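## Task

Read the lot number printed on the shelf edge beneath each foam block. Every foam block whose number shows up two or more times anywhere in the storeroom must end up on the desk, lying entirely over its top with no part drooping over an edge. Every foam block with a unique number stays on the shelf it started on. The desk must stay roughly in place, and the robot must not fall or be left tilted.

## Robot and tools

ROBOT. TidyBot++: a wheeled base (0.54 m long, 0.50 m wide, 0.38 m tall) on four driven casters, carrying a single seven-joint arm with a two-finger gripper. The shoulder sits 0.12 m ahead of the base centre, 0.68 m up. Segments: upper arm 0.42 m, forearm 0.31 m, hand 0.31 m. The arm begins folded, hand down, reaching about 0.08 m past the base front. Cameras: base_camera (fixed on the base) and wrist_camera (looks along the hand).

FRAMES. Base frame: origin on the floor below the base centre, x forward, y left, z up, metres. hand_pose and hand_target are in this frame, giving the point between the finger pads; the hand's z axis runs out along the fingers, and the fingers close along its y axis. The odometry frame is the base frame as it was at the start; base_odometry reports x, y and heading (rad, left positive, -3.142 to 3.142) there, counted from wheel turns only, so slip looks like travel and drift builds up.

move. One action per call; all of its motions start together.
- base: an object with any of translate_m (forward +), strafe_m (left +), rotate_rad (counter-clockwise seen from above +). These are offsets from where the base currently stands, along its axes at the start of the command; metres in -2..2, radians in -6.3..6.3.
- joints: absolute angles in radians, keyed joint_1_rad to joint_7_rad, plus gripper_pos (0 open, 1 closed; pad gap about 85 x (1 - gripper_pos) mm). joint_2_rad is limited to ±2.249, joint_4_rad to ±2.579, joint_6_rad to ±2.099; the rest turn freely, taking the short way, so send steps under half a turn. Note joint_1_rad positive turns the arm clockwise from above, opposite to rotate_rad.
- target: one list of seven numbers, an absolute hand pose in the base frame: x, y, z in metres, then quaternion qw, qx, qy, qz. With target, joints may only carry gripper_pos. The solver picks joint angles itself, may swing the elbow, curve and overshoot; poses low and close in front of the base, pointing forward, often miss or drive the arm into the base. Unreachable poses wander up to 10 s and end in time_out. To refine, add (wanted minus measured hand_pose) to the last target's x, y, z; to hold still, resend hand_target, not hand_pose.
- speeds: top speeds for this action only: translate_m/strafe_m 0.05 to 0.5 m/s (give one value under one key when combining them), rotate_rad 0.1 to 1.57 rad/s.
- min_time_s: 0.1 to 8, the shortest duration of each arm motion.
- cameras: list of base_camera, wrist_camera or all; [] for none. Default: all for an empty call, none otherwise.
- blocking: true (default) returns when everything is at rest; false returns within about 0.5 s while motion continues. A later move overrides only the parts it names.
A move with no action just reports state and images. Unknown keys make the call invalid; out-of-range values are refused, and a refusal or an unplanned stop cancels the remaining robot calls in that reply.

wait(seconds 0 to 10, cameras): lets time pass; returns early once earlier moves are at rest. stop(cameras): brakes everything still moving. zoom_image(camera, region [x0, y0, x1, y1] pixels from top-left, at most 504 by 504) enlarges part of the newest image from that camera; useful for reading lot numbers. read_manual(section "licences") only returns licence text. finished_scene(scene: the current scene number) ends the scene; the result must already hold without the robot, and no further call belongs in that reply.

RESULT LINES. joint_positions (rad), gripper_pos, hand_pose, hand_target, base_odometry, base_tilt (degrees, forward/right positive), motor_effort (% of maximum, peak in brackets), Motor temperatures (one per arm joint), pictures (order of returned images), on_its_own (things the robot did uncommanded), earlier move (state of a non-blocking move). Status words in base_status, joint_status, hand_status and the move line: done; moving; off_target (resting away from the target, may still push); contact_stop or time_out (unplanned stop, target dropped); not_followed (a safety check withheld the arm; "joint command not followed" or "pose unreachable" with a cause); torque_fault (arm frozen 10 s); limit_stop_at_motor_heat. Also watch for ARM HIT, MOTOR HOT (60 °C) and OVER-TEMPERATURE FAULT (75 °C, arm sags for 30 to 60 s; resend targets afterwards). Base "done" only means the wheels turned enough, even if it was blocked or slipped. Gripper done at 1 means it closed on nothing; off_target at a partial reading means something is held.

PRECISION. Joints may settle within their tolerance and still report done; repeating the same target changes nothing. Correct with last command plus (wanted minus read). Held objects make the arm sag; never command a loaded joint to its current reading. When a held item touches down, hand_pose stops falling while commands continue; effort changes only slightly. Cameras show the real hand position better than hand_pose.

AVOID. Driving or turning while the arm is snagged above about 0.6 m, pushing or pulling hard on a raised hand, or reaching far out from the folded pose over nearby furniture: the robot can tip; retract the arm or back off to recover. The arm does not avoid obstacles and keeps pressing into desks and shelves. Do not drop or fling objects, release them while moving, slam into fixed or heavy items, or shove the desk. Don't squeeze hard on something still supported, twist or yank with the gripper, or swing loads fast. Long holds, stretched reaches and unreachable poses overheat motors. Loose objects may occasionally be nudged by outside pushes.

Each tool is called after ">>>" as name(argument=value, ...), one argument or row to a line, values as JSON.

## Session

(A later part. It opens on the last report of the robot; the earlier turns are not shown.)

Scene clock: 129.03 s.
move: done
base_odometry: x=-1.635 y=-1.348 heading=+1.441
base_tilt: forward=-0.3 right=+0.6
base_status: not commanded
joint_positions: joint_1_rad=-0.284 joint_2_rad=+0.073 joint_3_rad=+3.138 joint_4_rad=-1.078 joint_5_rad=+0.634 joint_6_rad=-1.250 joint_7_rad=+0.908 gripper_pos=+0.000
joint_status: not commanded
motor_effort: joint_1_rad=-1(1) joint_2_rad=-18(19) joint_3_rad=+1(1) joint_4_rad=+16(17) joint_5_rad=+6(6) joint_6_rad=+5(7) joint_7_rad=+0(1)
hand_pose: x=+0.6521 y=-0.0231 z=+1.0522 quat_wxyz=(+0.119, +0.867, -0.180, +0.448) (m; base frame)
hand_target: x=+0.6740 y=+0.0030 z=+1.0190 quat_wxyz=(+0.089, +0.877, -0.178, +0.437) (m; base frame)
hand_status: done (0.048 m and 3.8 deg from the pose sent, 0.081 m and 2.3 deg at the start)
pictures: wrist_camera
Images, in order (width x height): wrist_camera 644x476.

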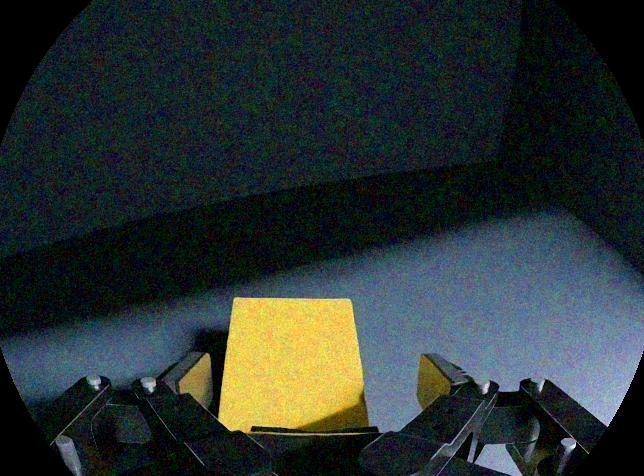

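>>> move(
  target=[0.678, 0.014, 1.002, 0.0890, 0.8769, -0.1784, 0.4372],
  min_time_s=1.5,
  cameras=["wrist_camera"],
)

Scene clock: 131.07 s.
move: done
base_odometry: x=-1.635 y=-1.348 heading=+1.441
base_tilt: forward=-0.3 right=+0.6
base_status: not commanded
joint_positions: joint_1_rad=-0.307 joint_2_rad=+0.074 joint_3_rad=+3.138 joint_4_rad=-1.129 joint_5_rad=+0.634 joint_6_rad=-1.217 joint_7_rad=+0.850 gripper_pos=+0.000
joint_status: not commanded
motor_effort: joint_1_rad=+0(1) joint_2_rad=-19(19) joint_3_rad=+0(1) joint_4_rad=+17(17) joint_5_rad=+5(6) joint_6_rad=+5(6) joint_7_rad=+0(1)
hand_pose: x=+0.6569 y=-0.0073 z=+1.0330 quat_wxyz=(+0.106, +0.870, -0.183, +0.445) (m; base frame)
hand_target: x=+0.6780 y=+0.0140 z=+1.0020 quat_wxyz=(+0.089, +0.877, -0.178, +0.437) (m; base frame)
hand_status: done (0.043 m and 2.3 deg from the pose sent, 0.068 m and 3.8 deg at the start)
pictures: wrist_camera
Images, in order (width x height): wrist_camera 644x476.

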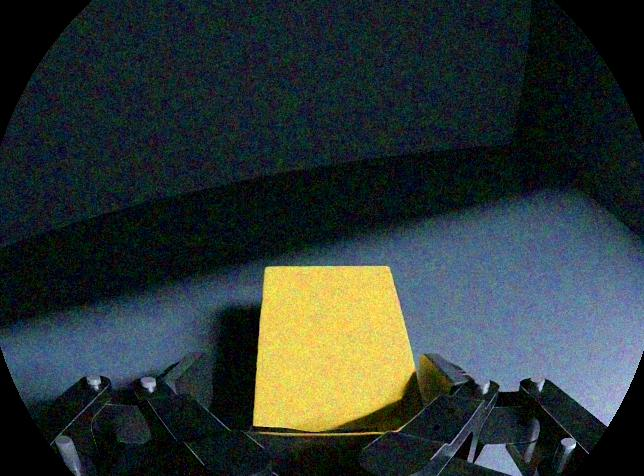

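>>> move(
  joints={"gripper_pos": 0.55},
  cameras=["wrist_camera"],
)

Scene clock: 132.03 s.
move: off_target
base_odometry: x=-1.635 y=-1.348 heading=+1.441
base_tilt: forward=-0.4 right=+0.6
base_status: not commanded
joint_positions: joint_1_rad=-0.308 joint_2_rad=+0.075 joint_3_rad=+3.138 joint_4_rad=-1.130 joint_5_rad=+0.634 joint_6_rad=-1.212 joint_7_rad=+0.850 gripper_pos=+0.399
joint_status: gripper_pos off_target (ended at +0.399, target +0.550)
motor_effort: joint_1_rad=-1(1) joint_2_rad=-15(19) joint_3_rad=+0(1) joint_4_rad=+14(17) joint_5_rad=+4(6) joint_6_rad=+5(6) joint_7_rad=+0(1)
hand_pose: x=+0.6582 y=-0.0065 z=+1.0337 quat_wxyz=(+0.104, +0.870, -0.182, +0.447) (m; base frame)
hand_target: x=+0.6780 y=+0.0140 z=+1.0020 quat_wxyz=(+0.089, +0.877, -0.178, +0.437) (m; base frame)
hand_status: not commanded
pictures: wrist_camera
Images, in order (width x height): wrist_camera 644x476.

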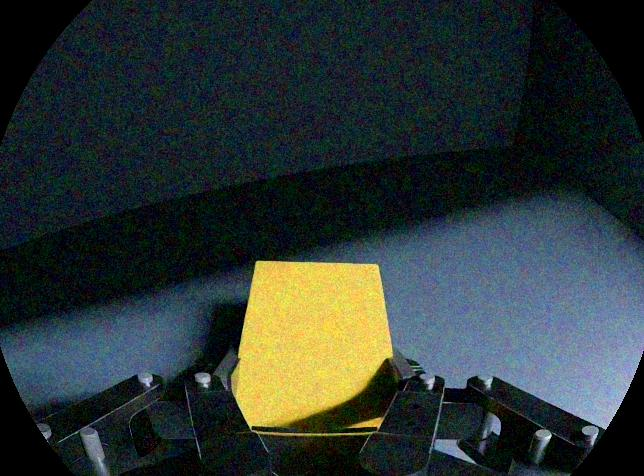

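>>> move(
  target=[0.655, 0.005, 1.090, 0.0890, 0.8769, -0.1784, 0.4372],
  min_time_s=1.5,
)

>>> move(
  base={"translate_m": -0.21},
  speeds={"translate_m": 0.2},
  cameras=["wrist_camera", "base_camera"],
)

Scene clock: 134.67 s.
move: done
base_odometry: x=-1.635 y=-1.348 heading=+1.441
base_tilt: forward=-0.3 right=+0.6
base_status: not commanded
joint_positions: joint_1_rad=-0.351 joint_2_rad=+0.118 joint_3_rad=+3.202 joint_4_rad=-0.832 joint_5_rad=+0.614 joint_6_rad=-1.361 joint_7_rad=+0.959 gripper_pos=+0.399
joint_status: not commanded
motor_effort: joint_1_rad=-1(1) joint_2_rad=-19(21) joint_3_rad=+0(1) joint_4_rad=+15(18) joint_5_rad=+5(6) joint_6_rad=+7(7) joint_7_rad=+0(1)
hand_pose: x=+0.6506 y=-0.0189 z=+1.1186 quat_wxyz=(+0.101, +0.850, -0.198, +0.477) (m; base frame)
hand_target: x=+0.6550 y=+0.0050 z=+1.0900 quat_wxyz=(+0.089, +0.877, -0.178, +0.437) (m; base frame)
hand_status: done (0.038 m and 6.1 deg from the pose sent, 0.058 m and 2.3 deg at the start)
pictures: none

Scene clock: 136.50 s.
move: done
base_odometry: x=-1.662 y=-1.557 heading=+1.441
base_tilt: forward=-0.4 right=+0.6
base_status: done
joint_positions: joint_1_rad=-0.353 joint_2_rad=+0.133 joint_3_rad=+3.203 joint_4_rad=-0.831 joint_5_rad=+0.612 joint_6_rad=-1.365 joint_7_rad=+0.960 gripper_pos=+0.399
joint_status: not commanded
motor_effort: joint_1_rad=+0(1) joint_2_rad=-18(22) joint_3_rad=+1(1) joint_4_rad=+16(16) joint_5_rad=+5(6) joint_6_rad=+7(7) joint_7_rad=+0(1)
hand_pose: x=+0.6557 y=-0.0165 z=+1.1108 quat_wxyz=(+0.104, +0.854, -0.197, +0.470) (m; base frame)
hand_target: x=+0.6550 y=+0.0050 z=+1.0900 quat_wxyz=(+0.089, +0.877, -0.178, +0.437) (m; base frame)
hand_status: not commanded
pictures: base_camera, wrist_camera
Images, in order (width x height): base_camera 644x364, wrist_camera 644x476.

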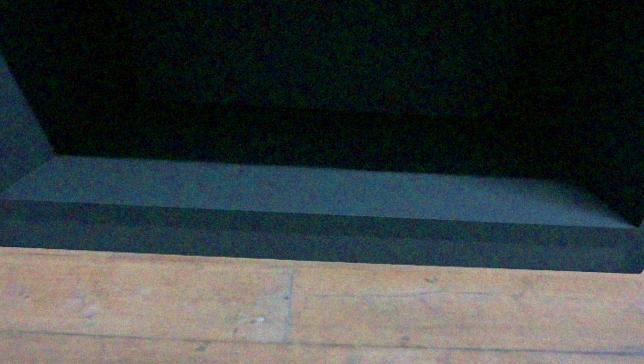

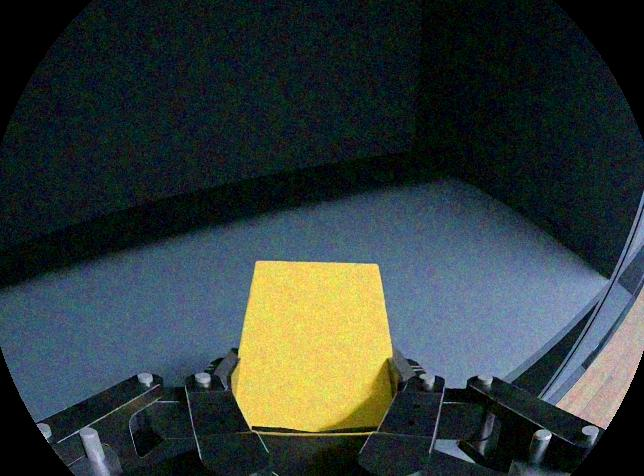

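>>> move(
  target=[0.44, 0.0, 1.03, 0, 0.8949, 0, 0.4462],
  min_time_s=1.5,
)

>>> move(
  base={"strafe_m": -1.9},
  speeds={"strafe_m": 0.4},
  cameras=["wrist_camera", "base_camera"],
)

Scene clock: 139.10 s.
move: done
base_odometry: x=-1.662 y=-1.557 heading=+1.441
base_tilt: forward=-0.4 right=+0.6
base_status: not commanded
joint_positions: joint_1_rad=-0.024 joint_2_rad=-0.472 joint_3_rad=+3.163 joint_4_rad=-1.471 joint_5_rad=+0.072 joint_6_rad=-1.257 joint_7_rad=+1.528 gripper_pos=+0.399
joint_status: not commanded
motor_effort: joint_1_rad=+0(1) joint_2_rad=-2(21) joint_3_rad=+0(1) joint_4_rad=+17(17) joint_5_rad=+1(5) joint_6_rad=+8(8) joint_7_rad=+0(1)
hand_pose: x=+0.4329 y=-0.0219 z=+1.0303 quat_wxyz=(+0.021, +0.903, -0.024, +0.429) (m; base frame)
hand_target: x=+0.4400 y=+0.0000 z=+1.0300 quat_wxyz=(+0.000, +0.895, +0.000, +0.446) (m; base frame)
hand_status: done (0.023 m and 4.3 deg from the pose sent, 0.231 m and 26.1 deg at the start)
pictures: none

Scene clock: 145.03 s.
move: done
base_odometry: x=+0.222 y=-1.803 heading=+1.440
base_tilt: forward=-0.3 right=+0.6
base_status: done
joint_positions: joint_1_rad=-0.022 joint_2_rad=-0.473 joint_3_rad=+3.157 joint_4_rad=-1.471 joint_5_rad=+0.066 joint_6_rad=-1.256 joint_7_rad=+1.529 gripper_pos=+0.399
joint_status: not commanded
motor_effort: joint_1_rad=+0(1) joint_2_rad=-2(3) joint_3_rad=+0(2) joint_4_rad=+16(18) joint_5_rad=+1(2) joint_6_rad=+7(8) joint_7_rad=+0(1)
hand_pose: x=+0.4329 y=-0.0176 z=+1.0305 quat_wxyz=(+0.019, +0.903, -0.020, +0.429) (m; base frame)
hand_target: x=+0.4400 y=+0.0000 z=+1.0300 quat_wxyz=(+0.000, +0.895, +0.000, +0.446) (m; base frame)
hand_status: not commanded
pictures: base_camera, wrist_camera
Images, in order (width x height): base_camera 644x364, wrist_camera 644x476.

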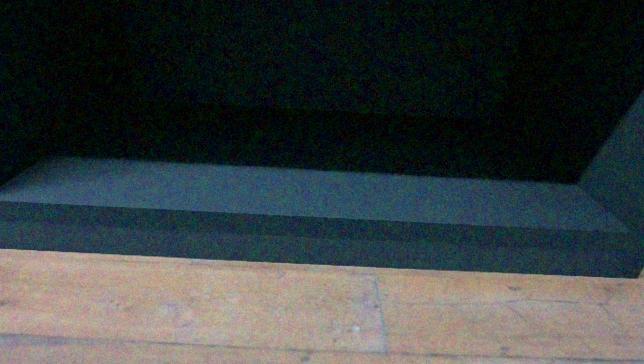

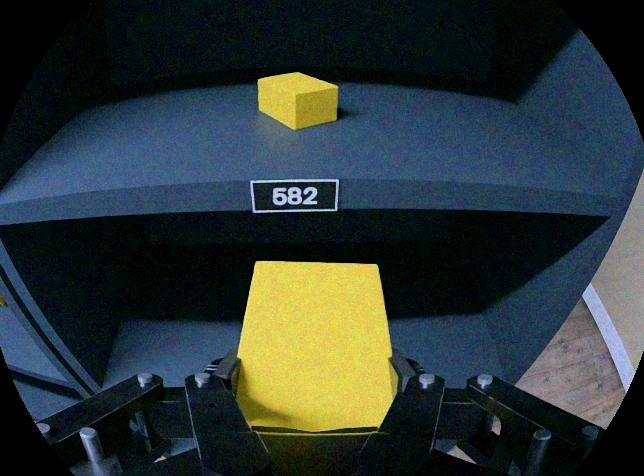

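>>> move(
  base={"strafe_m": -0.8},
  speeds={"strafe_m": 0.4},
  cameras=["wrist_camera", "base_camera"],
)

Scene clock: 148.47 s.
move: done
base_odometry: x=+1.015 y=-1.907 heading=+1.440
base_tilt: forward=-0.3 right=+0.6
base_status: done
joint_positions: joint_1_rad=-0.022 joint_2_rad=-0.473 joint_3_rad=+3.154 joint_4_rad=-1.471 joint_5_rad=+0.064 joint_6_rad=-1.256 joint_7_rad=+1.529 gripper_pos=+0.399
joint_status: not commanded
motor_effort: joint_1_rad=+0(1) joint_2_rad=-1(3) joint_3_rad=+0(2) joint_4_rad=+17(17) joint_5_rad=+1(2) joint_6_rad=+7(8) joint_7_rad=+0(1)
hand_pose: x=+0.4329 y=-0.0161 z=+1.0305 quat_wxyz=(+0.018, +0.903, -0.019, +0.430) (m; base frame)
hand_target: x=+0.4400 y=+0.0000 z=+1.0300 quat_wxyz=(+0.000, +0.895, +0.000, +0.446) (m; base frame)
hand_status: not commanded
pictures: base_camera, wrist_camera
Images, in order (width x height): base_camera 644x364, wrist_camera 644x476.

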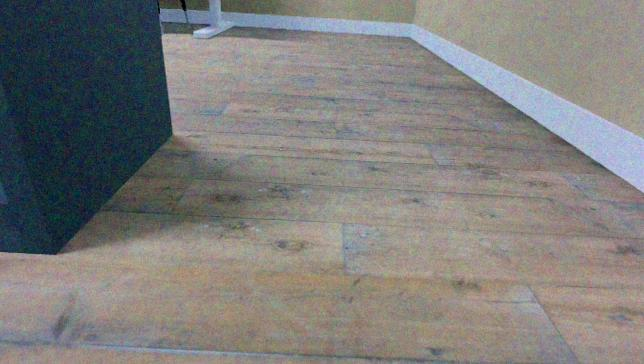

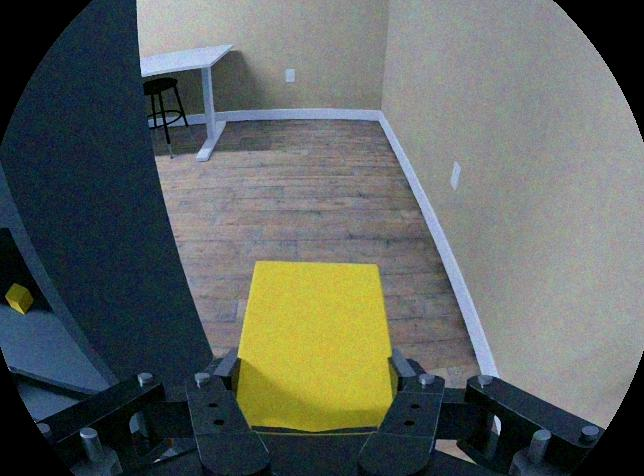

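>>> move(
  base={"translate_m": 1.55, "strafe_m": -0.04},
  speeds={"translate_m": 0.4},
  cameras=["wrist_camera", "base_camera"],
)

Scene clock: 153.80 s.
move: done
base_odometry: x=+1.257 y=-0.375 heading=+1.440
base_tilt: forward=-0.3 right=+0.6
base_status: done
joint_positions: joint_1_rad=-0.021 joint_2_rad=-0.481 joint_3_rad=+3.154 joint_4_rad=-1.473 joint_5_rad=+0.064 joint_6_rad=-1.253 joint_7_rad=+1.529 gripper_pos=+0.399
joint_status: not commanded
motor_effort: joint_1_rad=+0(1) joint_2_rad=-1(3) joint_3_rad=+0(1) joint_4_rad=+17(17) joint_5_rad=+1(1) joint_6_rad=+8(8) joint_7_rad=+0(1)
hand_pose: x=+0.4307 y=-0.0162 z=+1.0331 quat_wxyz=(+0.018, +0.901, -0.019, +0.434) (m; base frame)
hand_target: x=+0.4400 y=+0.0000 z=+1.0300 quat_wxyz=(+0.000, +0.895, +0.000, +0.446) (m; base frame)
hand_status: not commanded
pictures: base_camera, wrist_camera
Images, in order (width x height): base_camera 644x364, wrist_camera 644x476.

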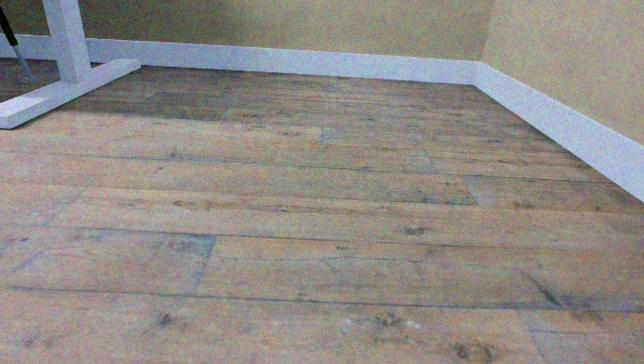

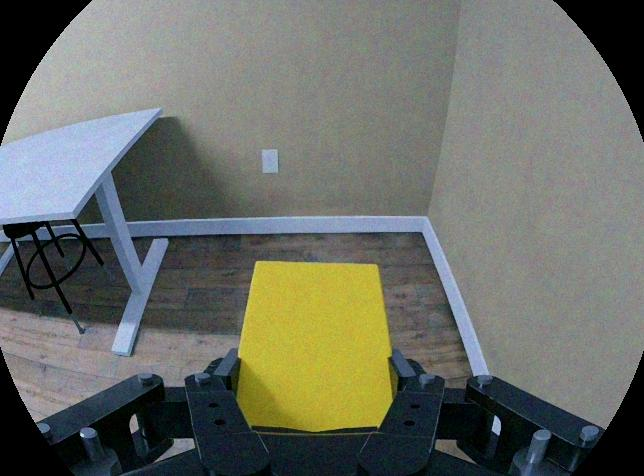

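>>> move(
  base={"strafe_m": 0.9},
  speeds={"strafe_m": 0.4},
)

>>> move(
  base={"translate_m": 0.5},
  speeds={"translate_m": 0.25},
  cameras=["wrist_camera", "base_camera"],
)

Scene clock: 157.93 s.
move: done
base_odometry: x=+0.364 y=-0.257 heading=+1.439
base_tilt: forward=-0.4 right=+0.6
base_status: done
joint_positions: joint_1_rad=-0.021 joint_2_rad=-0.481 joint_3_rad=+3.153 joint_4_rad=-1.473 joint_5_rad=+0.062 joint_6_rad=-1.253 joint_7_rad=+1.529 gripper_pos=+0.399
joint_status: not commanded
motor_effort: joint_1_rad=+0(1) joint_2_rad=+0(2) joint_3_rad=+0(2) joint_4_rad=+16(17) joint_5_rad=+1(2) joint_6_rad=+7(8) joint_7_rad=+0(1)
hand_pose: x=+0.4307 y=-0.0154 z=+1.0331 quat_wxyz=(+0.017, +0.901, -0.019, +0.434) (m; base frame)
hand_target: x=+0.4400 y=+0.0000 z=+1.0300 quat_wxyz=(+0.000, +0.895, +0.000, +0.446) (m; base frame)
hand_status: not commanded
pictures: none

Scene clock: 160.80 s.
move: done
base_odometry: x=+0.430 y=+0.238 heading=+1.440
base_tilt: forward=-0.3 right=+0.6
base_status: done
joint_positions: joint_1_rad=-0.021 joint_2_rad=-0.483 joint_3_rad=+3.153 joint_4_rad=-1.473 joint_5_rad=+0.062 joint_6_rad=-1.252 joint_7_rad=+1.529 gripper_pos=+0.399
joint_status: not commanded
motor_effort: joint_1_rad=+0(1) joint_2_rad=-1(4) joint_3_rad=+0(1) joint_4_rad=+17(17) joint_5_rad=+1(1) joint_6_rad=+7(8) joint_7_rad=+0(1)
hand_pose: x=+0.4303 y=-0.0154 z=+1.0335 quat_wxyz=(+0.017, +0.900, -0.019, +0.435) (m; base frame)
hand_target: x=+0.4400 y=+0.0000 z=+1.0300 quat_wxyz=(+0.000, +0.895, +0.000, +0.446) (m; base frame)
hand_status: not commanded
pictures: base_camera, wrist_camera
Images, in order (width x height): base_camera 644x364, wrist_camera 644x476.

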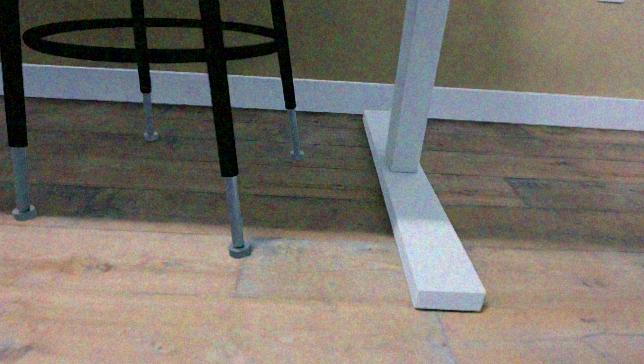

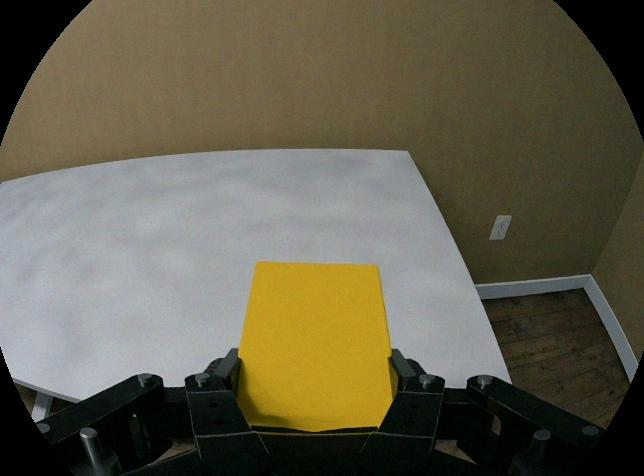

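>>> move(
  base={"translate_m": 0.065},
  speeds={"translate_m": 0.15},
)

>>> move(
  target=[0.68, 0.0, 0.87, 0, 0.887, 0, 0.4617],
  min_time_s=2,
  cameras=["wrist_camera"],
)

Scene clock: 162.40 s.
move: done
base_odometry: x=+0.438 y=+0.303 heading=+1.440
base_tilt: forward=-0.3 right=+0.6
base_status: done
joint_positions: joint_1_rad=-0.021 joint_2_rad=-0.483 joint_3_rad=+3.153 joint_4_rad=-1.474 joint_5_rad=+0.062 joint_6_rad=-1.251 joint_7_rad=+1.529 gripper_pos=+0.399
joint_status: not commanded
motor_effort: joint_1_rad=+0(1) joint_2_rad=-2(4) joint_3_rad=+1(1) joint_4_rad=+17(17) joint_5_rad=+1(2) joint_6_rad=+8(8) joint_7_rad=+0(1)
hand_pose: x=+0.4303 y=-0.0154 z=+1.0336 quat_wxyz=(+0.017, +0.900, -0.019, +0.435) (m; base frame)
hand_target: x=+0.4400 y=+0.0000 z=+1.0300 quat_wxyz=(+0.000, +0.895, +0.000, +0.446) (m; base frame)
hand_status: not commanded
pictures: none

Scene clock: 165.03 s.
move: done
base_odometry: x=+0.438 y=+0.303 heading=+1.440
base_tilt: forward=-0.3 right=+0.6
base_status: not commanded
joint_positions: joint_1_rad=-0.021 joint_2_rad=-0.030 joint_3_rad=+3.153 joint_4_rad=-1.714 joint_5_rad=+0.061 joint_6_rad=-0.505 joint_7_rad=+1.537 gripper_pos=+0.399
joint_status: not commanded
motor_effort: joint_1_rad=-1(1) joint_2_rad=-17(19) joint_3_rad=+0(1) joint_4_rad=+19(20) joint_5_rad=+1(1) joint_6_rad=+8(8) joint_7_rad=+0(1)
hand_pose: x=+0.6726 y=-0.0026 z=+0.8871 quat_wxyz=(+0.015, +0.888, +0.006, +0.459) (m; base frame)
hand_target: x=+0.6800 y=+0.0000 z=+0.8700 quat_wxyz=(+0.000, +0.887, +0.000, +0.462) (m; base frame)
hand_status: done (0.019 m and 1.9 deg from the pose sent, 0.299 m and 4.5 deg at the start)
pictures: wrist_camera
Images, in order (width x height): wrist_camera 644x476.

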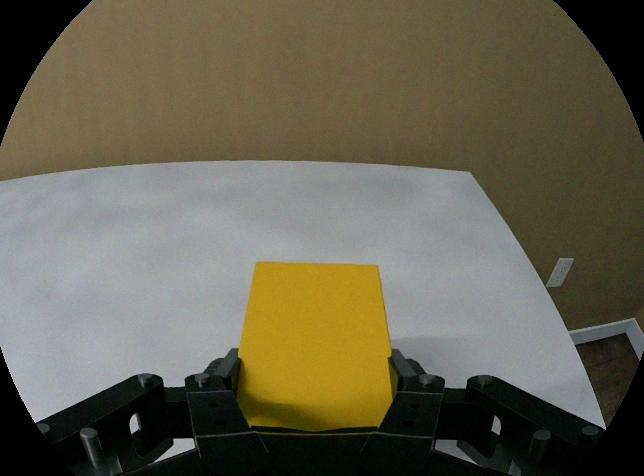

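>>> move(
  target=[0.68, 0.0, 0.79, 0, 0.887, 0, 0.4617],
  min_time_s=1.5,
)

>>> move(
  target=[0.68, 0.0, 0.765, 0, 0.887, 0, 0.4617],
  min_time_s=1,
  cameras=["wrist_camera"],
)

Scene clock: 167.37 s.
move: done
base_odometry: x=+0.438 y=+0.303 heading=+1.440
base_tilt: forward=-0.3 right=+0.6
base_status: not commanded
joint_positions: joint_1_rad=-0.021 joint_2_rad=+0.018 joint_3_rad=+3.153 joint_4_rad=-1.920 joint_5_rad=+0.046 joint_6_rad=-0.238 joint_7_rad=+1.553 gripper_pos=+0.399
joint_status: not commanded
motor_effort: joint_1_rad=-1(1) joint_2_rad=-18(19) joint_3_rad=+0(0) joint_4_rad=+18(19) joint_5_rad=+1(1) joint_6_rad=+8(9) joint_7_rad=+0(1)
hand_pose: x=+0.6760 y=+0.0034 z=+0.8126 quat_wxyz=(+0.009, +0.886, +0.014, +0.464) (m; base frame)
hand_target: x=+0.6800 y=+0.0000 z=+0.7900 quat_wxyz=(+0.000, +0.887, +0.000, +0.462) (m; base frame)
hand_status: done (0.023 m and 1.9 deg from the pose sent, 0.097 m and 1.9 deg at the start)
pictures: none

Scene clock: 168.67 s.
move: done
base_odometry: x=+0.438 y=+0.303 heading=+1.440
base_tilt: forward=-0.3 right=+0.6
base_status: not commanded
joint_positions: joint_1_rad=-0.002 joint_2_rad=+0.046 joint_3_rad=+3.143 joint_4_rad=-1.975 joint_5_rad=+0.045 joint_6_rad=-0.152 joint_7_rad=+1.555 gripper_pos=+0.399
joint_status: not commanded
motor_effort: joint_1_rad=+0(1) joint_2_rad=-19(19) joint_3_rad=+0(0) joint_4_rad=+17(18) joint_5_rad=+1(1) joint_6_rad=+8(9) joint_7_rad=+0(1)
hand_pose: x=+0.6780 y=-0.0008 z=+0.7889 quat_wxyz=(+0.010, +0.885, +0.011, +0.465) (m; base frame)
hand_target: x=+0.6800 y=+0.0000 z=+0.7650 quat_wxyz=(+0.000, +0.887, +0.000, +0.462) (m; base frame)
hand_status: done (0.024 m and 1.8 deg from the pose sent, 0.048 m and 1.9 deg at the start)
pictures: wrist_camera
Images, in order (width x height): wrist_camera 644x476.

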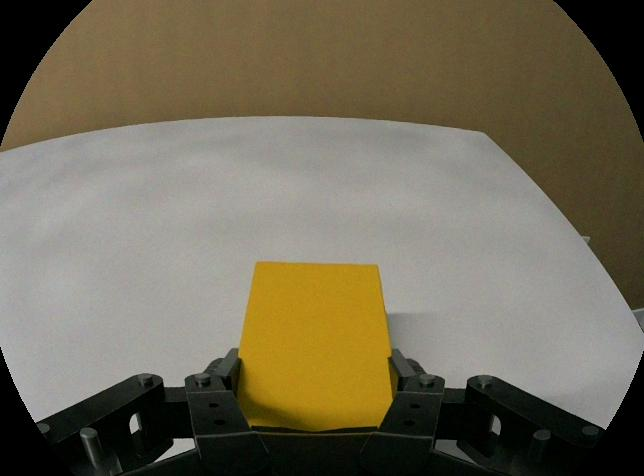

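>>> move(
  target=[0.68, 0.0, 0.748, 0, 0.887, 0, 0.4617],
  min_time_s=0.8,
)

>>> move(
  target=[0.68, 0.0, 0.735, 0, 0.887, 0, 0.4617],
  min_time_s=0.8,
  cameras=["wrist_camera"],
)

Scene clock: 169.87 s.
move: done
base_odometry: x=+0.438 y=+0.303 heading=+1.440
base_tilt: forward=-0.3 right=+0.6
base_status: not commanded
joint_positions: joint_1_rad=+0.009 joint_2_rad=+0.071 joint_3_rad=+3.132 joint_4_rad=-2.012 joint_5_rad=+0.045 joint_6_rad=-0.092 joint_7_rad=+1.555 gripper_pos=+0.399
joint_status: not commanded
motor_effort: joint_1_rad=-1(1) joint_2_rad=-19(20) joint_3_rad=+0(0) joint_4_rad=+17(18) joint_5_rad=+1(1) joint_6_rad=+8(9) joint_7_rad=+0(1)
hand_pose: x=+0.6791 y=+0.0006 z=+0.7712 quat_wxyz=(+0.008, +0.885, +0.012, +0.465) (m; base frame)
hand_target: x=+0.6800 y=+0.0000 z=+0.7480 quat_wxyz=(+0.000, +0.887, +0.000, +0.462) (m; base frame)
hand_status: done (0.023 m and 1.7 deg from the pose sent, 0.041 m and 1.8 deg at the start)
pictures: none

Scene clock: 170.97 s.
move: done
base_odometry: x=+0.438 y=+0.303 heading=+1.440
base_tilt: forward=-0.3 right=+0.6
base_status: not commanded
joint_positions: joint_1_rad=+0.009 joint_2_rad=+0.084 joint_3_rad=+3.132 joint_4_rad=-2.035 joint_5_rad=+0.045 joint_6_rad=-0.043 joint_7_rad=+1.555 gripper_pos=+0.399
joint_status: not commanded
motor_effort: joint_1_rad=-1(1) joint_2_rad=-18(20) joint_3_rad=+0(0) joint_4_rad=+16(18) joint_5_rad=+1(1) joint_6_rad=+8(8) joint_7_rad=+0(1)
hand_pose: x=+0.6809 y=+0.0012 z=+0.7636 quat_wxyz=(+0.007, +0.882, +0.013, +0.470) (m; base frame)
hand_target: x=+0.6800 y=+0.0000 z=+0.7350 quat_wxyz=(+0.000, +0.887, +0.000, +0.462) (m; base frame)
hand_status: done (0.029 m and 2.0 deg from the pose sent, 0.036 m and 1.7 deg at the start)
pictures: wrist_camera
Images, in order (width x height): wrist_camera 644x476.

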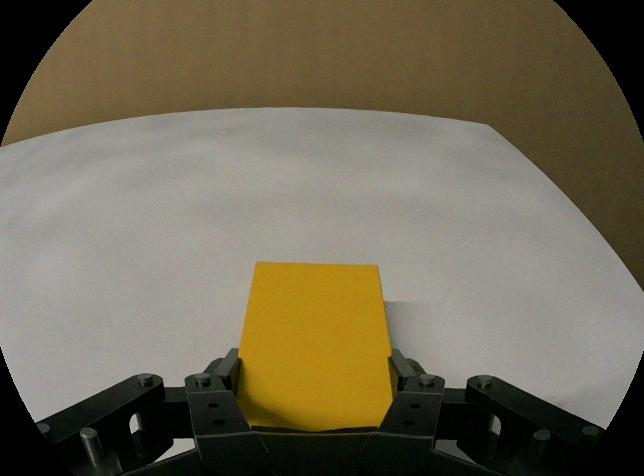

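>>> move(
  target=[0.68, 0.0, 0.725, 0, 0.887, 0, 0.4617],
  min_time_s=0.8,
)

Scene clock: 172.60 s.
move: done
base_odometry: x=+0.438 y=+0.303 heading=+1.440
base_tilt: forward=-0.3 right=+0.6
base_status: not commanded
joint_positions: joint_1_rad=+0.010 joint_2_rad=+0.087 joint_3_rad=+3.132 joint_4_rad=-2.053 joint_5_rad=+0.045 joint_6_rad=+0.000 joint_7_rad=+1.555 gripper_pos=+0.399
joint_status: not commanded
motor_effort: joint_1_rad=-1(2) joint_2_rad=-15(18) joint_3_rad=+0(1) joint_4_rad=+16(17) joint_5_rad=+1(1) joint_6_rad=+7(8) joint_7_rad=+0(1)
hand_pose: x=+0.6825 y=+0.0015 z=+0.7637 quat_wxyz=(+0.007, +0.877, +0.013, +0.480) (m; base frame)
hand_target: x=+0.6800 y=+0.0000 z=+0.7250 quat_wxyz=(+0.000, +0.887, +0.000, +0.462) (m; base frame)
hand_status: done (0.039 m and 2.9 deg from the pose sent, 0.039 m and 2.0 deg at the start)
pictures: none

>>> move(
  target=[0.68, 0.0, 0.738, 0, 0.887, 0, 0.4617],
  min_time_s=0.8,
)

>>> move(
  joints={"gripper_pos": 0.2},
  cameras=["wrist_camera"],
)

Scene clock: 173.83 s.
move: done
base_odometry: x=+0.438 y=+0.303 heading=+1.440
base_tilt: forward=-0.3 right=+0.6
base_status: not commanded
joint_positions: joint_1_rad=+0.010 joint_2_rad=+0.087 joint_3_rad=+3.132 joint_4_rad=-2.053 joint_5_rad=+0.045 joint_6_rad=+0.000 joint_7_rad=+1.555 gripper_pos=+0.399
joint_status: not commanded
motor_effort: joint_1_rad=-1(1) joint_2_rad=-15(16) joint_3_rad=+0(0) joint_4_rad=+14(16) joint_5_rad=+1(1) joint_6_rad=+7(8) joint_7_rad=+0(1)
hand_pose: x=+0.6825 y=+0.0015 z=+0.7637 quat_wxyz=(+0.007, +0.877, +0.013, +0.480) (m; base frame)
hand_target: x=+0.6800 y=+0.0000 z=+0.7380 quat_wxyz=(+0.000, +0.887, +0.000, +0.462) (m; base frame)
hand_status: done (0.026 m and 2.9 deg from the pose sent, 0.026 m and 2.9 deg at the start)
pictures: none

Scene clock: 174.60 s.
move: done
base_odometry: x=+0.438 y=+0.303 heading=+1.440
base_tilt: forward=-0.3 right=+0.6
base_status: not commanded
joint_positions: joint_1_rad=+0.010 joint_2_rad=+0.095 joint_3_rad=+3.132 joint_4_rad=-2.053 joint_5_rad=+0.045 joint_6_rad=+0.000 joint_7_rad=+1.555 gripper_pos=+0.200
joint_status: all done
motor_effort: joint_1_rad=+0(1) joint_2_rad=-19(20) joint_3_rad=+0(0) joint_4_rad=+16(17) joint_5_rad=+0(1) joint_6_rad=+9(9) joint_7_rad=+0(1)
hand_pose: x=+0.6831 y=+0.0015 z=+0.7592 quat_wxyz=(+0.006, +0.879, +0.013, +0.476) (m; base frame)
hand_target: x=+0.6800 y=+0.0000 z=+0.7380 quat_wxyz=(+0.000, +0.887, +0.000, +0.462) (m; base frame)
hand_status: not commanded
pictures: wrist_camera
Images, in order (width x height): wrist_camera 644x476.

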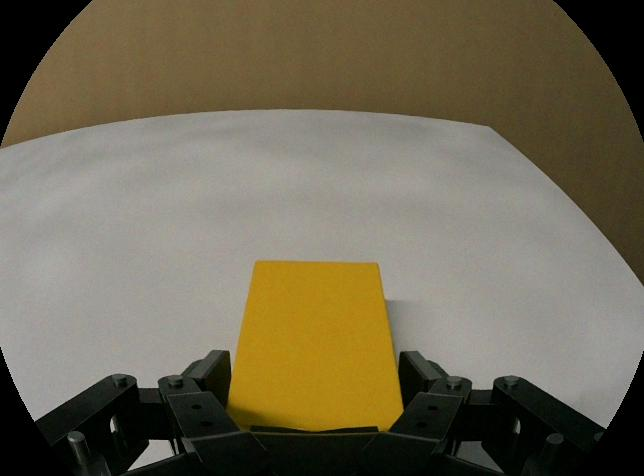

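Released. Open fully, retreat up and back.

>>> move(
  joints={"gripper_pos": 0.0},
)

>>> move(
  target=[0.60, 0.0, 0.86, 0, 0.887, 0, 0.4617],
  min_time_s=1.5,
  cameras=["wrist_camera"],
)

Scene clock: 175.43 s.
move: done
base_odometry: x=+0.438 y=+0.303 heading=+1.440
base_tilt: forward=-0.3 right=+0.6
base_status: not commanded
joint_positions: joint_1_rad=+0.010 joint_2_rad=+0.095 joint_3_rad=+3.132 joint_4_rad=-2.053 joint_5_rad=+0.045 joint_6_rad=+0.000 joint_7_rad=+1.555 gripper_pos=+0.000
joint_status: all done
motor_effort: joint_1_rad=-1(1) joint_2_rad=-19(19) joint_3_rad=+0(0) joint_4_rad=+16(17) joint_5_rad=+1(1) joint_6_rad=+8(8) joint_7_rad=-1(1)
hand_pose: x=+0.6831 y=+0.0015 z=+0.7592 quat_wxyz=(+0.006, +0.879, +0.013, +0.476) (m; base frame)
hand_target: x=+0.6800 y=+0.0000 z=+0.7380 quat_wxyz=(+0.000, +0.887, +0.000, +0.462) (m; base frame)
hand_status: not commanded
pictures: none

Scene clock: 177.57 s.
move: done
base_odometry: x=+0.438 y=+0.303 heading=+1.440
base_tilt: forward=-0.3 right=+0.6
base_status: not commanded
joint_positions: joint_1_rad=+0.008 joint_2_rad=-0.190 joint_3_rad=+3.138 joint_4_rad=-1.976 joint_5_rad=+0.045 joint_6_rad=-0.376 joint_7_rad=+1.555 gripper_pos=+0.000
joint_status: not commanded
motor_effort: joint_1_rad=-1(1) joint_2_rad=-12(20) joint_3_rad=+0(0) joint_4_rad=+19(19) joint_5_rad=+1(1) joint_6_rad=+8(8) joint_7_rad=+0(1)
hand_pose: x=+0.6051 y=-0.0062 z=+0.8549 quat_wxyz=(+0.015, +0.882, +0.006, +0.471) (m; base frame)
hand_target: x=+0.6000 y=+0.0000 z=+0.8600 quat_wxyz=(+0.000, +0.887, +0.000, +0.462) (m; base frame)
hand_status: done (0.009 m and 2.2 deg from the pose sent, 0.131 m and 2.5 deg at the start)
pictures: wrist_camera
Images, in order (width x height): wrist_camera 644x476.

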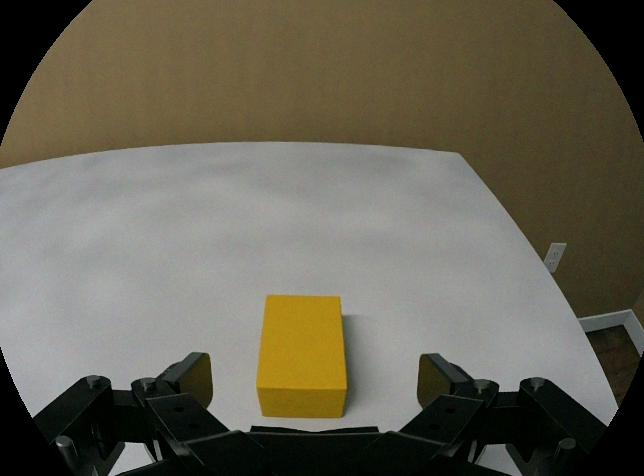

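>>> move(
  base={"translate_m": -0.25},
  speeds={"translate_m": 0.3},
)

>>> move(
  base={"rotate_rad": 1.57},
  target=[0.43, 0.0, 1.0, 0, 0.8949, 0, 0.4462],
  min_time_s=1.5,
  cameras=["wrist_camera", "base_camera"],
)

Scene clock: 179.90 s.
move: done
base_odometry: x=+0.405 y=+0.055 heading=+1.440
base_tilt: forward=-0.3 right=+0.6
base_status: done
joint_positions: joint_1_rad=+0.005 joint_2_rad=-0.202 joint_3_rad=+3.142 joint_4_rad=-1.974 joint_5_rad=+0.045 joint_6_rad=-0.382 joint_7_rad=+1.555 gripper_pos=+0.000
joint_status: not commanded
motor_effort: joint_1_rad=-1(2) joint_2_rad=-12(14) joint_3_rad=+0(2) joint_4_rad=+19(20) joint_5_rad=+1(1) joint_6_rad=+8(9) joint_7_rad=+0(1)
hand_pose: x=+0.6026 y=-0.0068 z=+0.8601 quat_wxyz=(+0.015, +0.880, +0.005, +0.474) (m; base frame)
hand_target: x=+0.6000 y=+0.0000 z=+0.8600 quat_wxyz=(+0.000, +0.887, +0.000, +0.462) (m; base frame)
hand_status: not commanded
pictures: none

Scene clock: 182.20 s.
move: done
base_odometry: x=+0.405 y=+0.055 heading=+3.009
base_tilt: forward=-0.3 right=+0.6
base_status: done
joint_positions: joint_1_rad=+0.004 joint_2_rad=-0.536 joint_3_rad=+3.144 joint_4_rad=-1.657 joint_5_rad=+0.045 joint_6_rad=-1.068 joint_7_rad=+1.555 gripper_pos=+0.000
joint_status: not commanded
motor_effort: joint_1_rad=+0(2) joint_2_rad=-1(14) joint_3_rad=+1(3) joint_4_rad=+18(20) joint_5_rad=+1(2) joint_6_rad=+7(9) joint_7_rad=-1(1)
hand_pose: x=+0.4407 y=-0.0136 z=+1.0000 quat_wxyz=(+0.020, +0.888, -0.010, +0.459) (m; base frame)
hand_target: x=+0.4300 y=+0.0000 z=+1.0000 quat_wxyz=(+0.000, +0.895, +0.000, +0.446) (m; base frame)
hand_status: done (0.017 m and 3.0 deg from the pose sent, 0.222 m and 4.0 deg at the start)
pictures: base_camera, wrist_camera
Images, in order (width x height): base_camera 644x364, wrist_camera 644x476.

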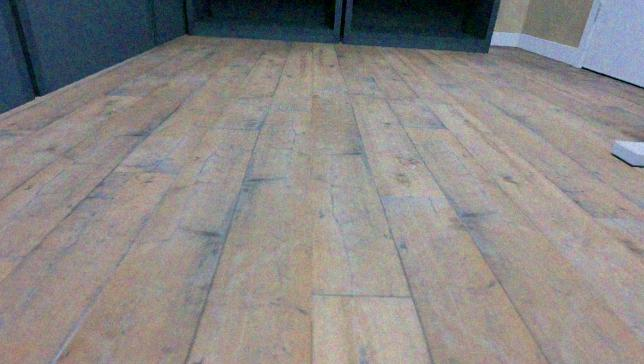

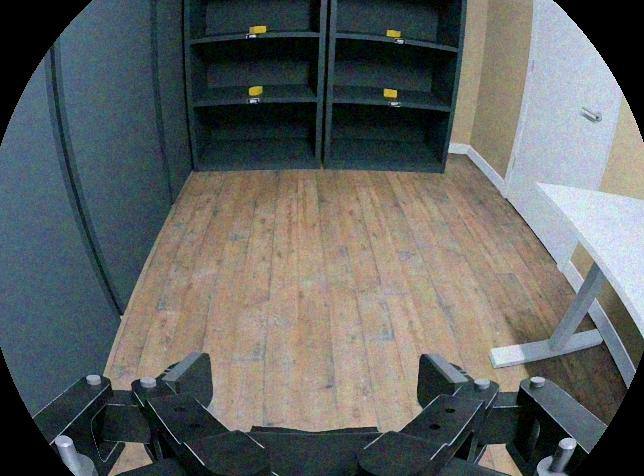

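>>> move(
  base={"translate_m": 1.75, "strafe_m": 0.43},
  cameras=["wrist_camera", "base_camera"],
)

Scene clock: 187.50 s.
move: done
base_odometry: x=-1.386 y=-0.141 heading=+3.010
base_tilt: forward=-0.3 right=+0.6
base_status: done
joint_positions: joint_1_rad=+0.004 joint_2_rad=-0.539 joint_3_rad=+3.144 joint_4_rad=-1.657 joint_5_rad=+0.045 joint_6_rad=-1.071 joint_7_rad=+1.555 gripper_pos=+0.000
joint_status: not commanded
motor_effort: joint_1_rad=-1(1) joint_2_rad=-1(4) joint_3_rad=+0(1) joint_4_rad=+17(19) joint_5_rad=+1(1) joint_6_rad=+8(8) joint_7_rad=+0(1)
hand_pose: x=+0.4394 y=-0.0136 z=+1.0000 quat_wxyz=(+0.020, +0.889, -0.010, +0.458) (m; base frame)
hand_target: x=+0.4300 y=+0.0000 z=+1.0000 quat_wxyz=(+0.000, +0.895, +0.000, +0.446) (m; base frame)
hand_status: not commanded
pictures: base_camera, wrist_camera
Images, in order (width x height): base_camera 644x364, wrist_camera 644x476.

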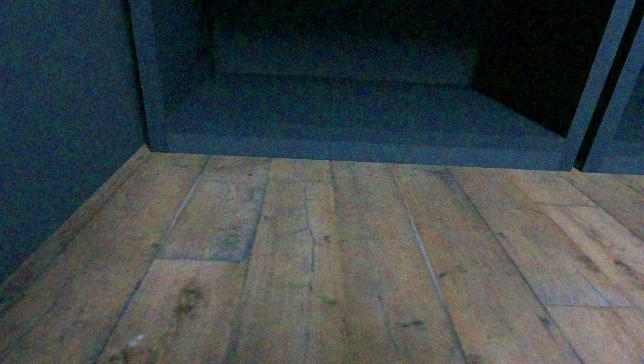

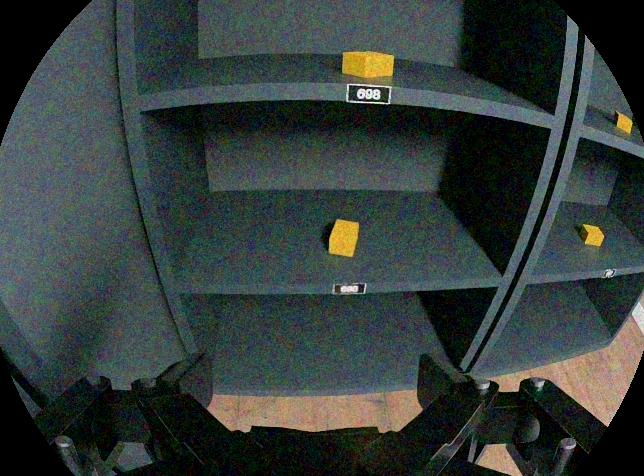

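>>> zoom_image(
  camera="wrist_camera",
  region=[325, 275, 375, 300],
)

>>> zoom_image(
  camera="wrist_camera",
  region=[340, 80, 400, 108],
)

Scaled by 10.080.

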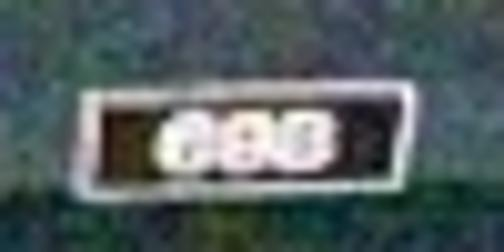

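Scaled by 8.400.

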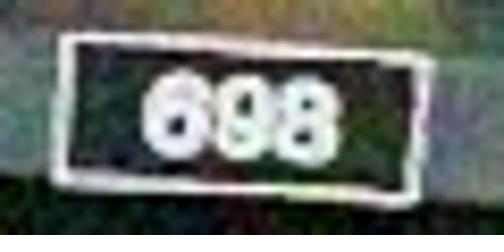

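>>> zoom_image(
  camera="wrist_camera",
  region=[290, 190, 400, 300],
)

>>> zoom_image(
  camera="wrist_camera",
  region=[310, 30, 430, 110],
)

Scaled by 4.582.

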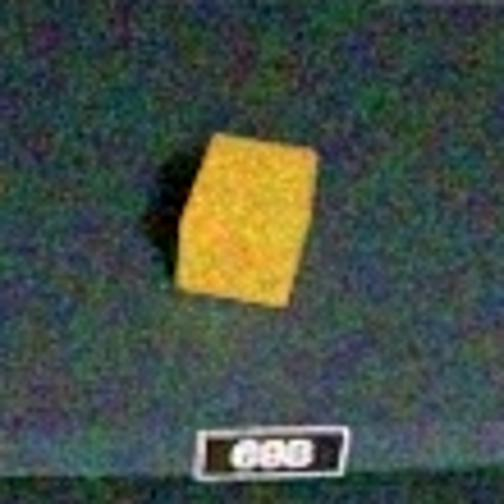

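Scaled by 4.200.

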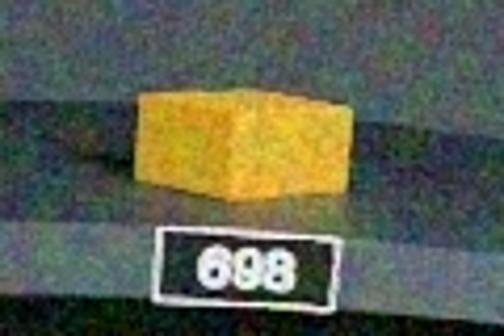

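>>> move(
  base={"translate_m": 0.33, "strafe_m": -0.06},
  speeds={"translate_m": 0.3},
  target=[0.45, 0.0, 1.13, 0, 0.8788, 0, 0.4772],
  cameras=["wrist_camera", "base_camera"],
)

Scene clock: 190.90 s.
move: done
base_odometry: x=-1.706 y=-0.038 heading=+3.011
base_tilt: forward=-0.3 right=+0.6
base_status: done
joint_positions: joint_1_rad=+0.004 joint_2_rad=-0.371 joint_3_rad=+3.144 joint_4_rad=-1.167 joint_5_rad=+0.045 joint_6_rad=-1.315 joint_7_rad=+1.555 gripper_pos=+0.000
joint_status: not commanded
motor_effort: joint_1_rad=+0(1) joint_2_rad=-3(6) joint_3_rad=+0(1) joint_4_rad=+14(19) joint_5_rad=+1(1) joint_6_rad=+7(9) joint_7_rad=+0(1)
hand_pose: x=+0.4579 y=-0.0150 z=+1.1337 quat_wxyz=(+0.019, +0.870, -0.016, +0.492) (m; base frame)
hand_target: x=+0.4500 y=+0.0000 z=+1.1300 quat_wxyz=(+0.000, +0.879, +0.000, +0.477) (m; base frame)
hand_status: done (0.017 m and 3.5 deg from the pose sent, 0.131 m and 3.5 deg at the start)
pictures: base_camera, wrist_camera
Images, in order (width x height): base_camera 644x364, wrist_camera 644x476.

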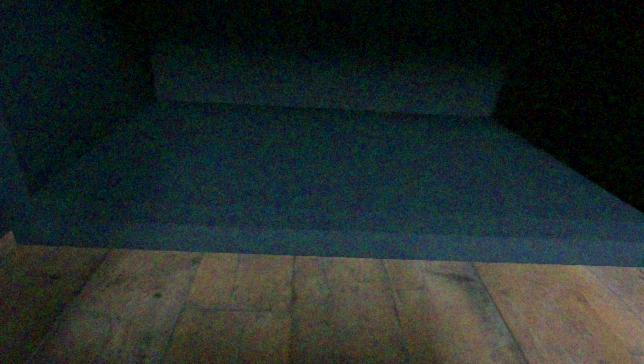

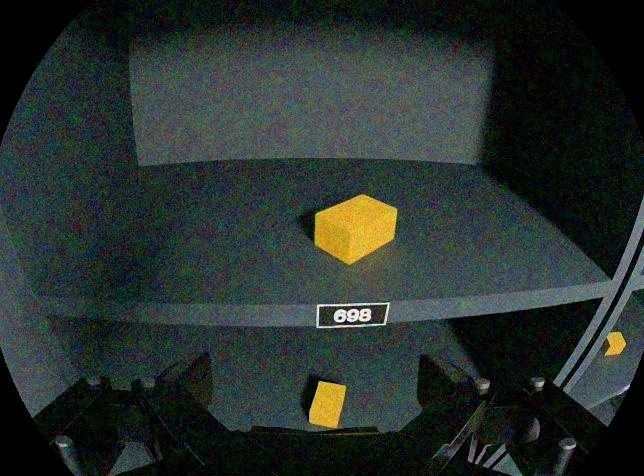

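>>> zoom_image(
  camera="wrist_camera",
  region=[295, 180, 415, 280],
)

>>> zoom_image(
  camera="wrist_camera",
  region=[295, 370, 365, 440],
)

Scaled by 4.200.

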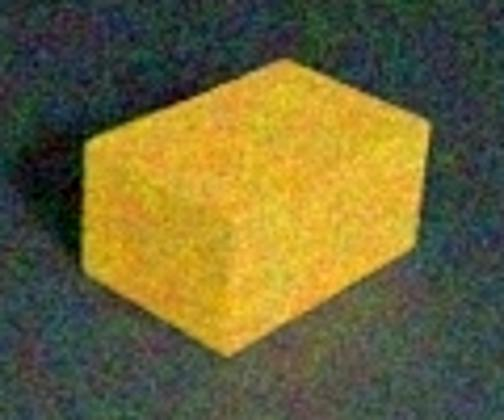

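Scaled by 7.200.

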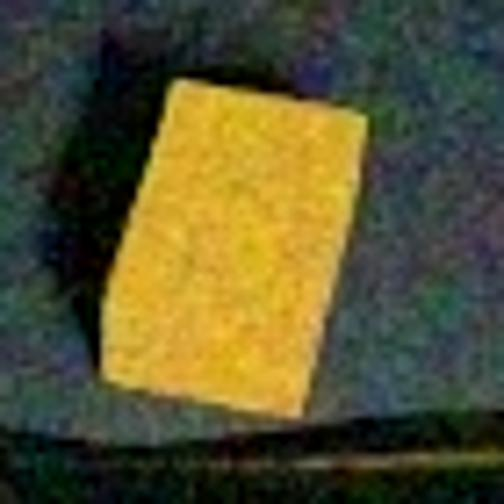

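>>> move(
  base={"translate_m": 0.17},
  speeds={"translate_m": 0.25},
)

>>> move(
  target=[0.527, 0.017, 1.118, 0.1829, 0.8162, -0.3668, 0.4070],
  min_time_s=2,
  cameras=["wrist_camera"],
)

Scene clock: 193.40 s.
move: done
base_odometry: x=-1.875 y=-0.016 heading=+3.011
base_tilt: forward=-0.3 right=+0.6
base_status: done
joint_positions: joint_1_rad=+0.004 joint_2_rad=-0.367 joint_3_rad=+3.144 joint_4_rad=-1.164 joint_5_rad=+0.045 joint_6_rad=-1.318 joint_7_rad=+1.555 gripper_pos=+0.000
joint_status: not commanded
motor_effort: joint_1_rad=-1(1) joint_2_rad=-3(6) joint_3_rad=+0(2) joint_4_rad=+15(16) joint_5_rad=+1(2) joint_6_rad=+8(9) joint_7_rad=+0(1)
hand_pose: x=+0.4588 y=-0.0150 z=+1.1333 quat_wxyz=(+0.019, +0.871, -0.016, +0.491) (m; base frame)
hand_target: x=+0.4500 y=+0.0000 z=+1.1300 quat_wxyz=(+0.000, +0.879, +0.000, +0.477) (m; base frame)
hand_status: not commanded
pictures: none

Scene clock: 196.07 s.
move: done
base_odometry: x=-1.875 y=-0.016 heading=+3.011
base_tilt: forward=-0.3 right=+0.6
base_status: not commanded
joint_positions: joint_1_rad=-0.774 joint_2_rad=+0.171 joint_3_rad=+3.290 joint_4_rad=-0.666 joint_5_rad=+0.908 joint_6_rad=-1.889 joint_7_rad=+0.700 gripper_pos=+0.000
joint_status: not commanded
motor_effort: joint_1_rad=-1(1) joint_2_rad=-17(19) joint_3_rad=+1(1) joint_4_rad=+12(15) joint_5_rad=+6(6) joint_6_rad=+5(9) joint_7_rad=+0(1)
hand_pose: x=+0.5367 y=+0.0302 z=+1.1124 quat_wxyz=(+0.157, +0.842, -0.322, +0.404) (m; base frame)
hand_target: x=+0.5270 y=+0.0170 z=+1.1180 quat_wxyz=(+0.183, +0.816, -0.367, +0.407) (m; base frame)
hand_status: done (0.017 m and 6.6 deg from the pose sent, 0.077 m and 46.1 deg at the start)
pictures: wrist_camera
Images, in order (width x height): wrist_camera 644x476.

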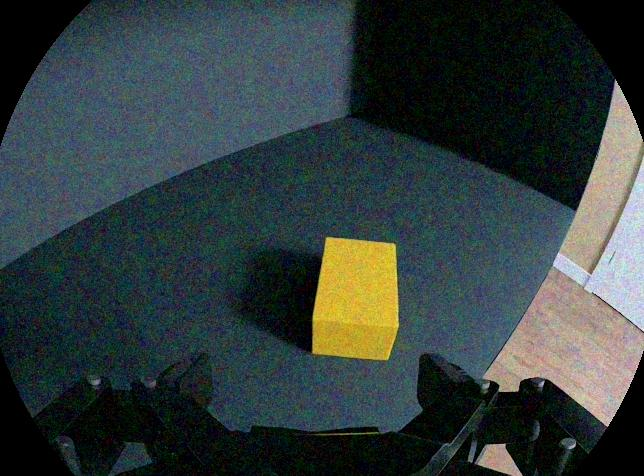

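>>> move(
  target=[0.550, -0.033, 1.081, 0.1829, 0.8162, -0.3668, 0.4070],
  min_time_s=1.5,
  cameras=["wrist_camera"],
)

Scene clock: 198.23 s.
move: done
base_odometry: x=-1.875 y=-0.016 heading=+3.011
base_tilt: forward=-0.3 right=+0.6
base_status: not commanded
joint_positions: joint_1_rad=-0.505 joint_2_rad=+0.118 joint_3_rad=+3.121 joint_4_rad=-0.874 joint_5_rad=+0.909 joint_6_rad=-1.815 joint_7_rad=+0.613 gripper_pos=+0.000
joint_status: not commanded
motor_effort: joint_1_rad=-1(1) joint_2_rad=-17(18) joint_3_rad=+1(2) joint_4_rad=+13(14) joint_5_rad=+7(7) joint_6_rad=+4(5) joint_7_rad=+0(1)
hand_pose: x=+0.5420 y=-0.0298 z=+1.0743 quat_wxyz=(+0.195, +0.828, -0.362, +0.381) (m; base frame)
hand_target: x=+0.5500 y=-0.0330 z=+1.0810 quat_wxyz=(+0.183, +0.816, -0.367, +0.407) (m; base frame)
hand_status: done (0.011 m and 3.6 deg from the pose sent, 0.072 m and 6.6 deg at the start)
pictures: wrist_camera
Images, in order (width x height): wrist_camera 644x476.

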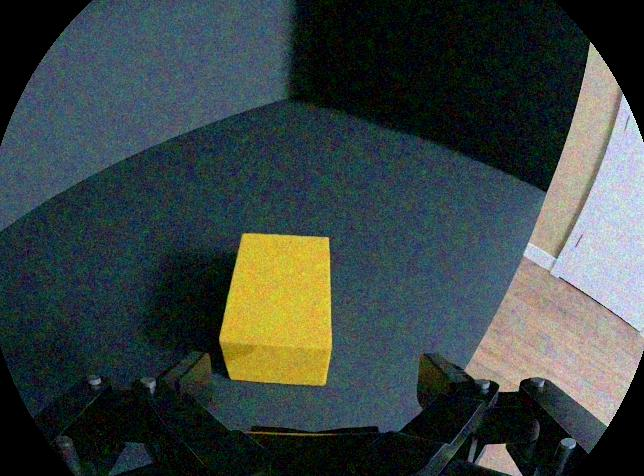

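>>> move(
  target=[0.577, -0.033, 1.066, 0.1829, 0.8162, -0.3668, 0.4070],
  min_time_s=1.5,
  cameras=["wrist_camera"],
)

Scene clock: 200.30 s.
move: done
base_odometry: x=-1.875 y=-0.016 heading=+3.011
base_tilt: forward=-0.3 right=+0.6
base_status: not commanded
joint_positions: joint_1_rad=-0.505 joint_2_rad=+0.118 joint_3_rad=+3.162 joint_4_rad=-0.884 joint_5_rad=+0.909 joint_6_rad=-1.752 joint_7_rad=+0.601 gripper_pos=+0.000
joint_status: not commanded
motor_effort: joint_1_rad=+0(1) joint_2_rad=-17(17) joint_3_rad=+1(1) joint_4_rad=+13(14) joint_5_rad=+7(7) joint_6_rad=+4(5) joint_7_rad=+0(1)
hand_pose: x=+0.5569 y=-0.0397 z=+1.0805 quat_wxyz=(+0.190, +0.817, -0.367, +0.402) (m; base frame)
hand_target: x=+0.5770 y=-0.0330 z=+1.0660 quat_wxyz=(+0.183, +0.816, -0.367, +0.407) (m; base frame)
hand_status: done (0.026 m and 1.1 deg from the pose sent, 0.036 m and 3.6 deg at the start)
pictures: wrist_camera
Images, in order (width x height): wrist_camera 644x476.

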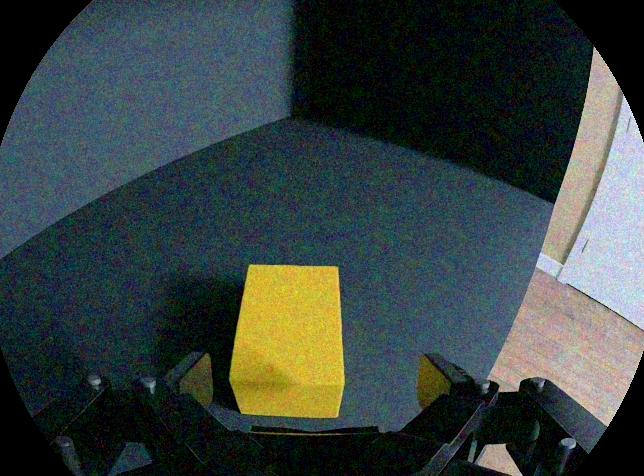

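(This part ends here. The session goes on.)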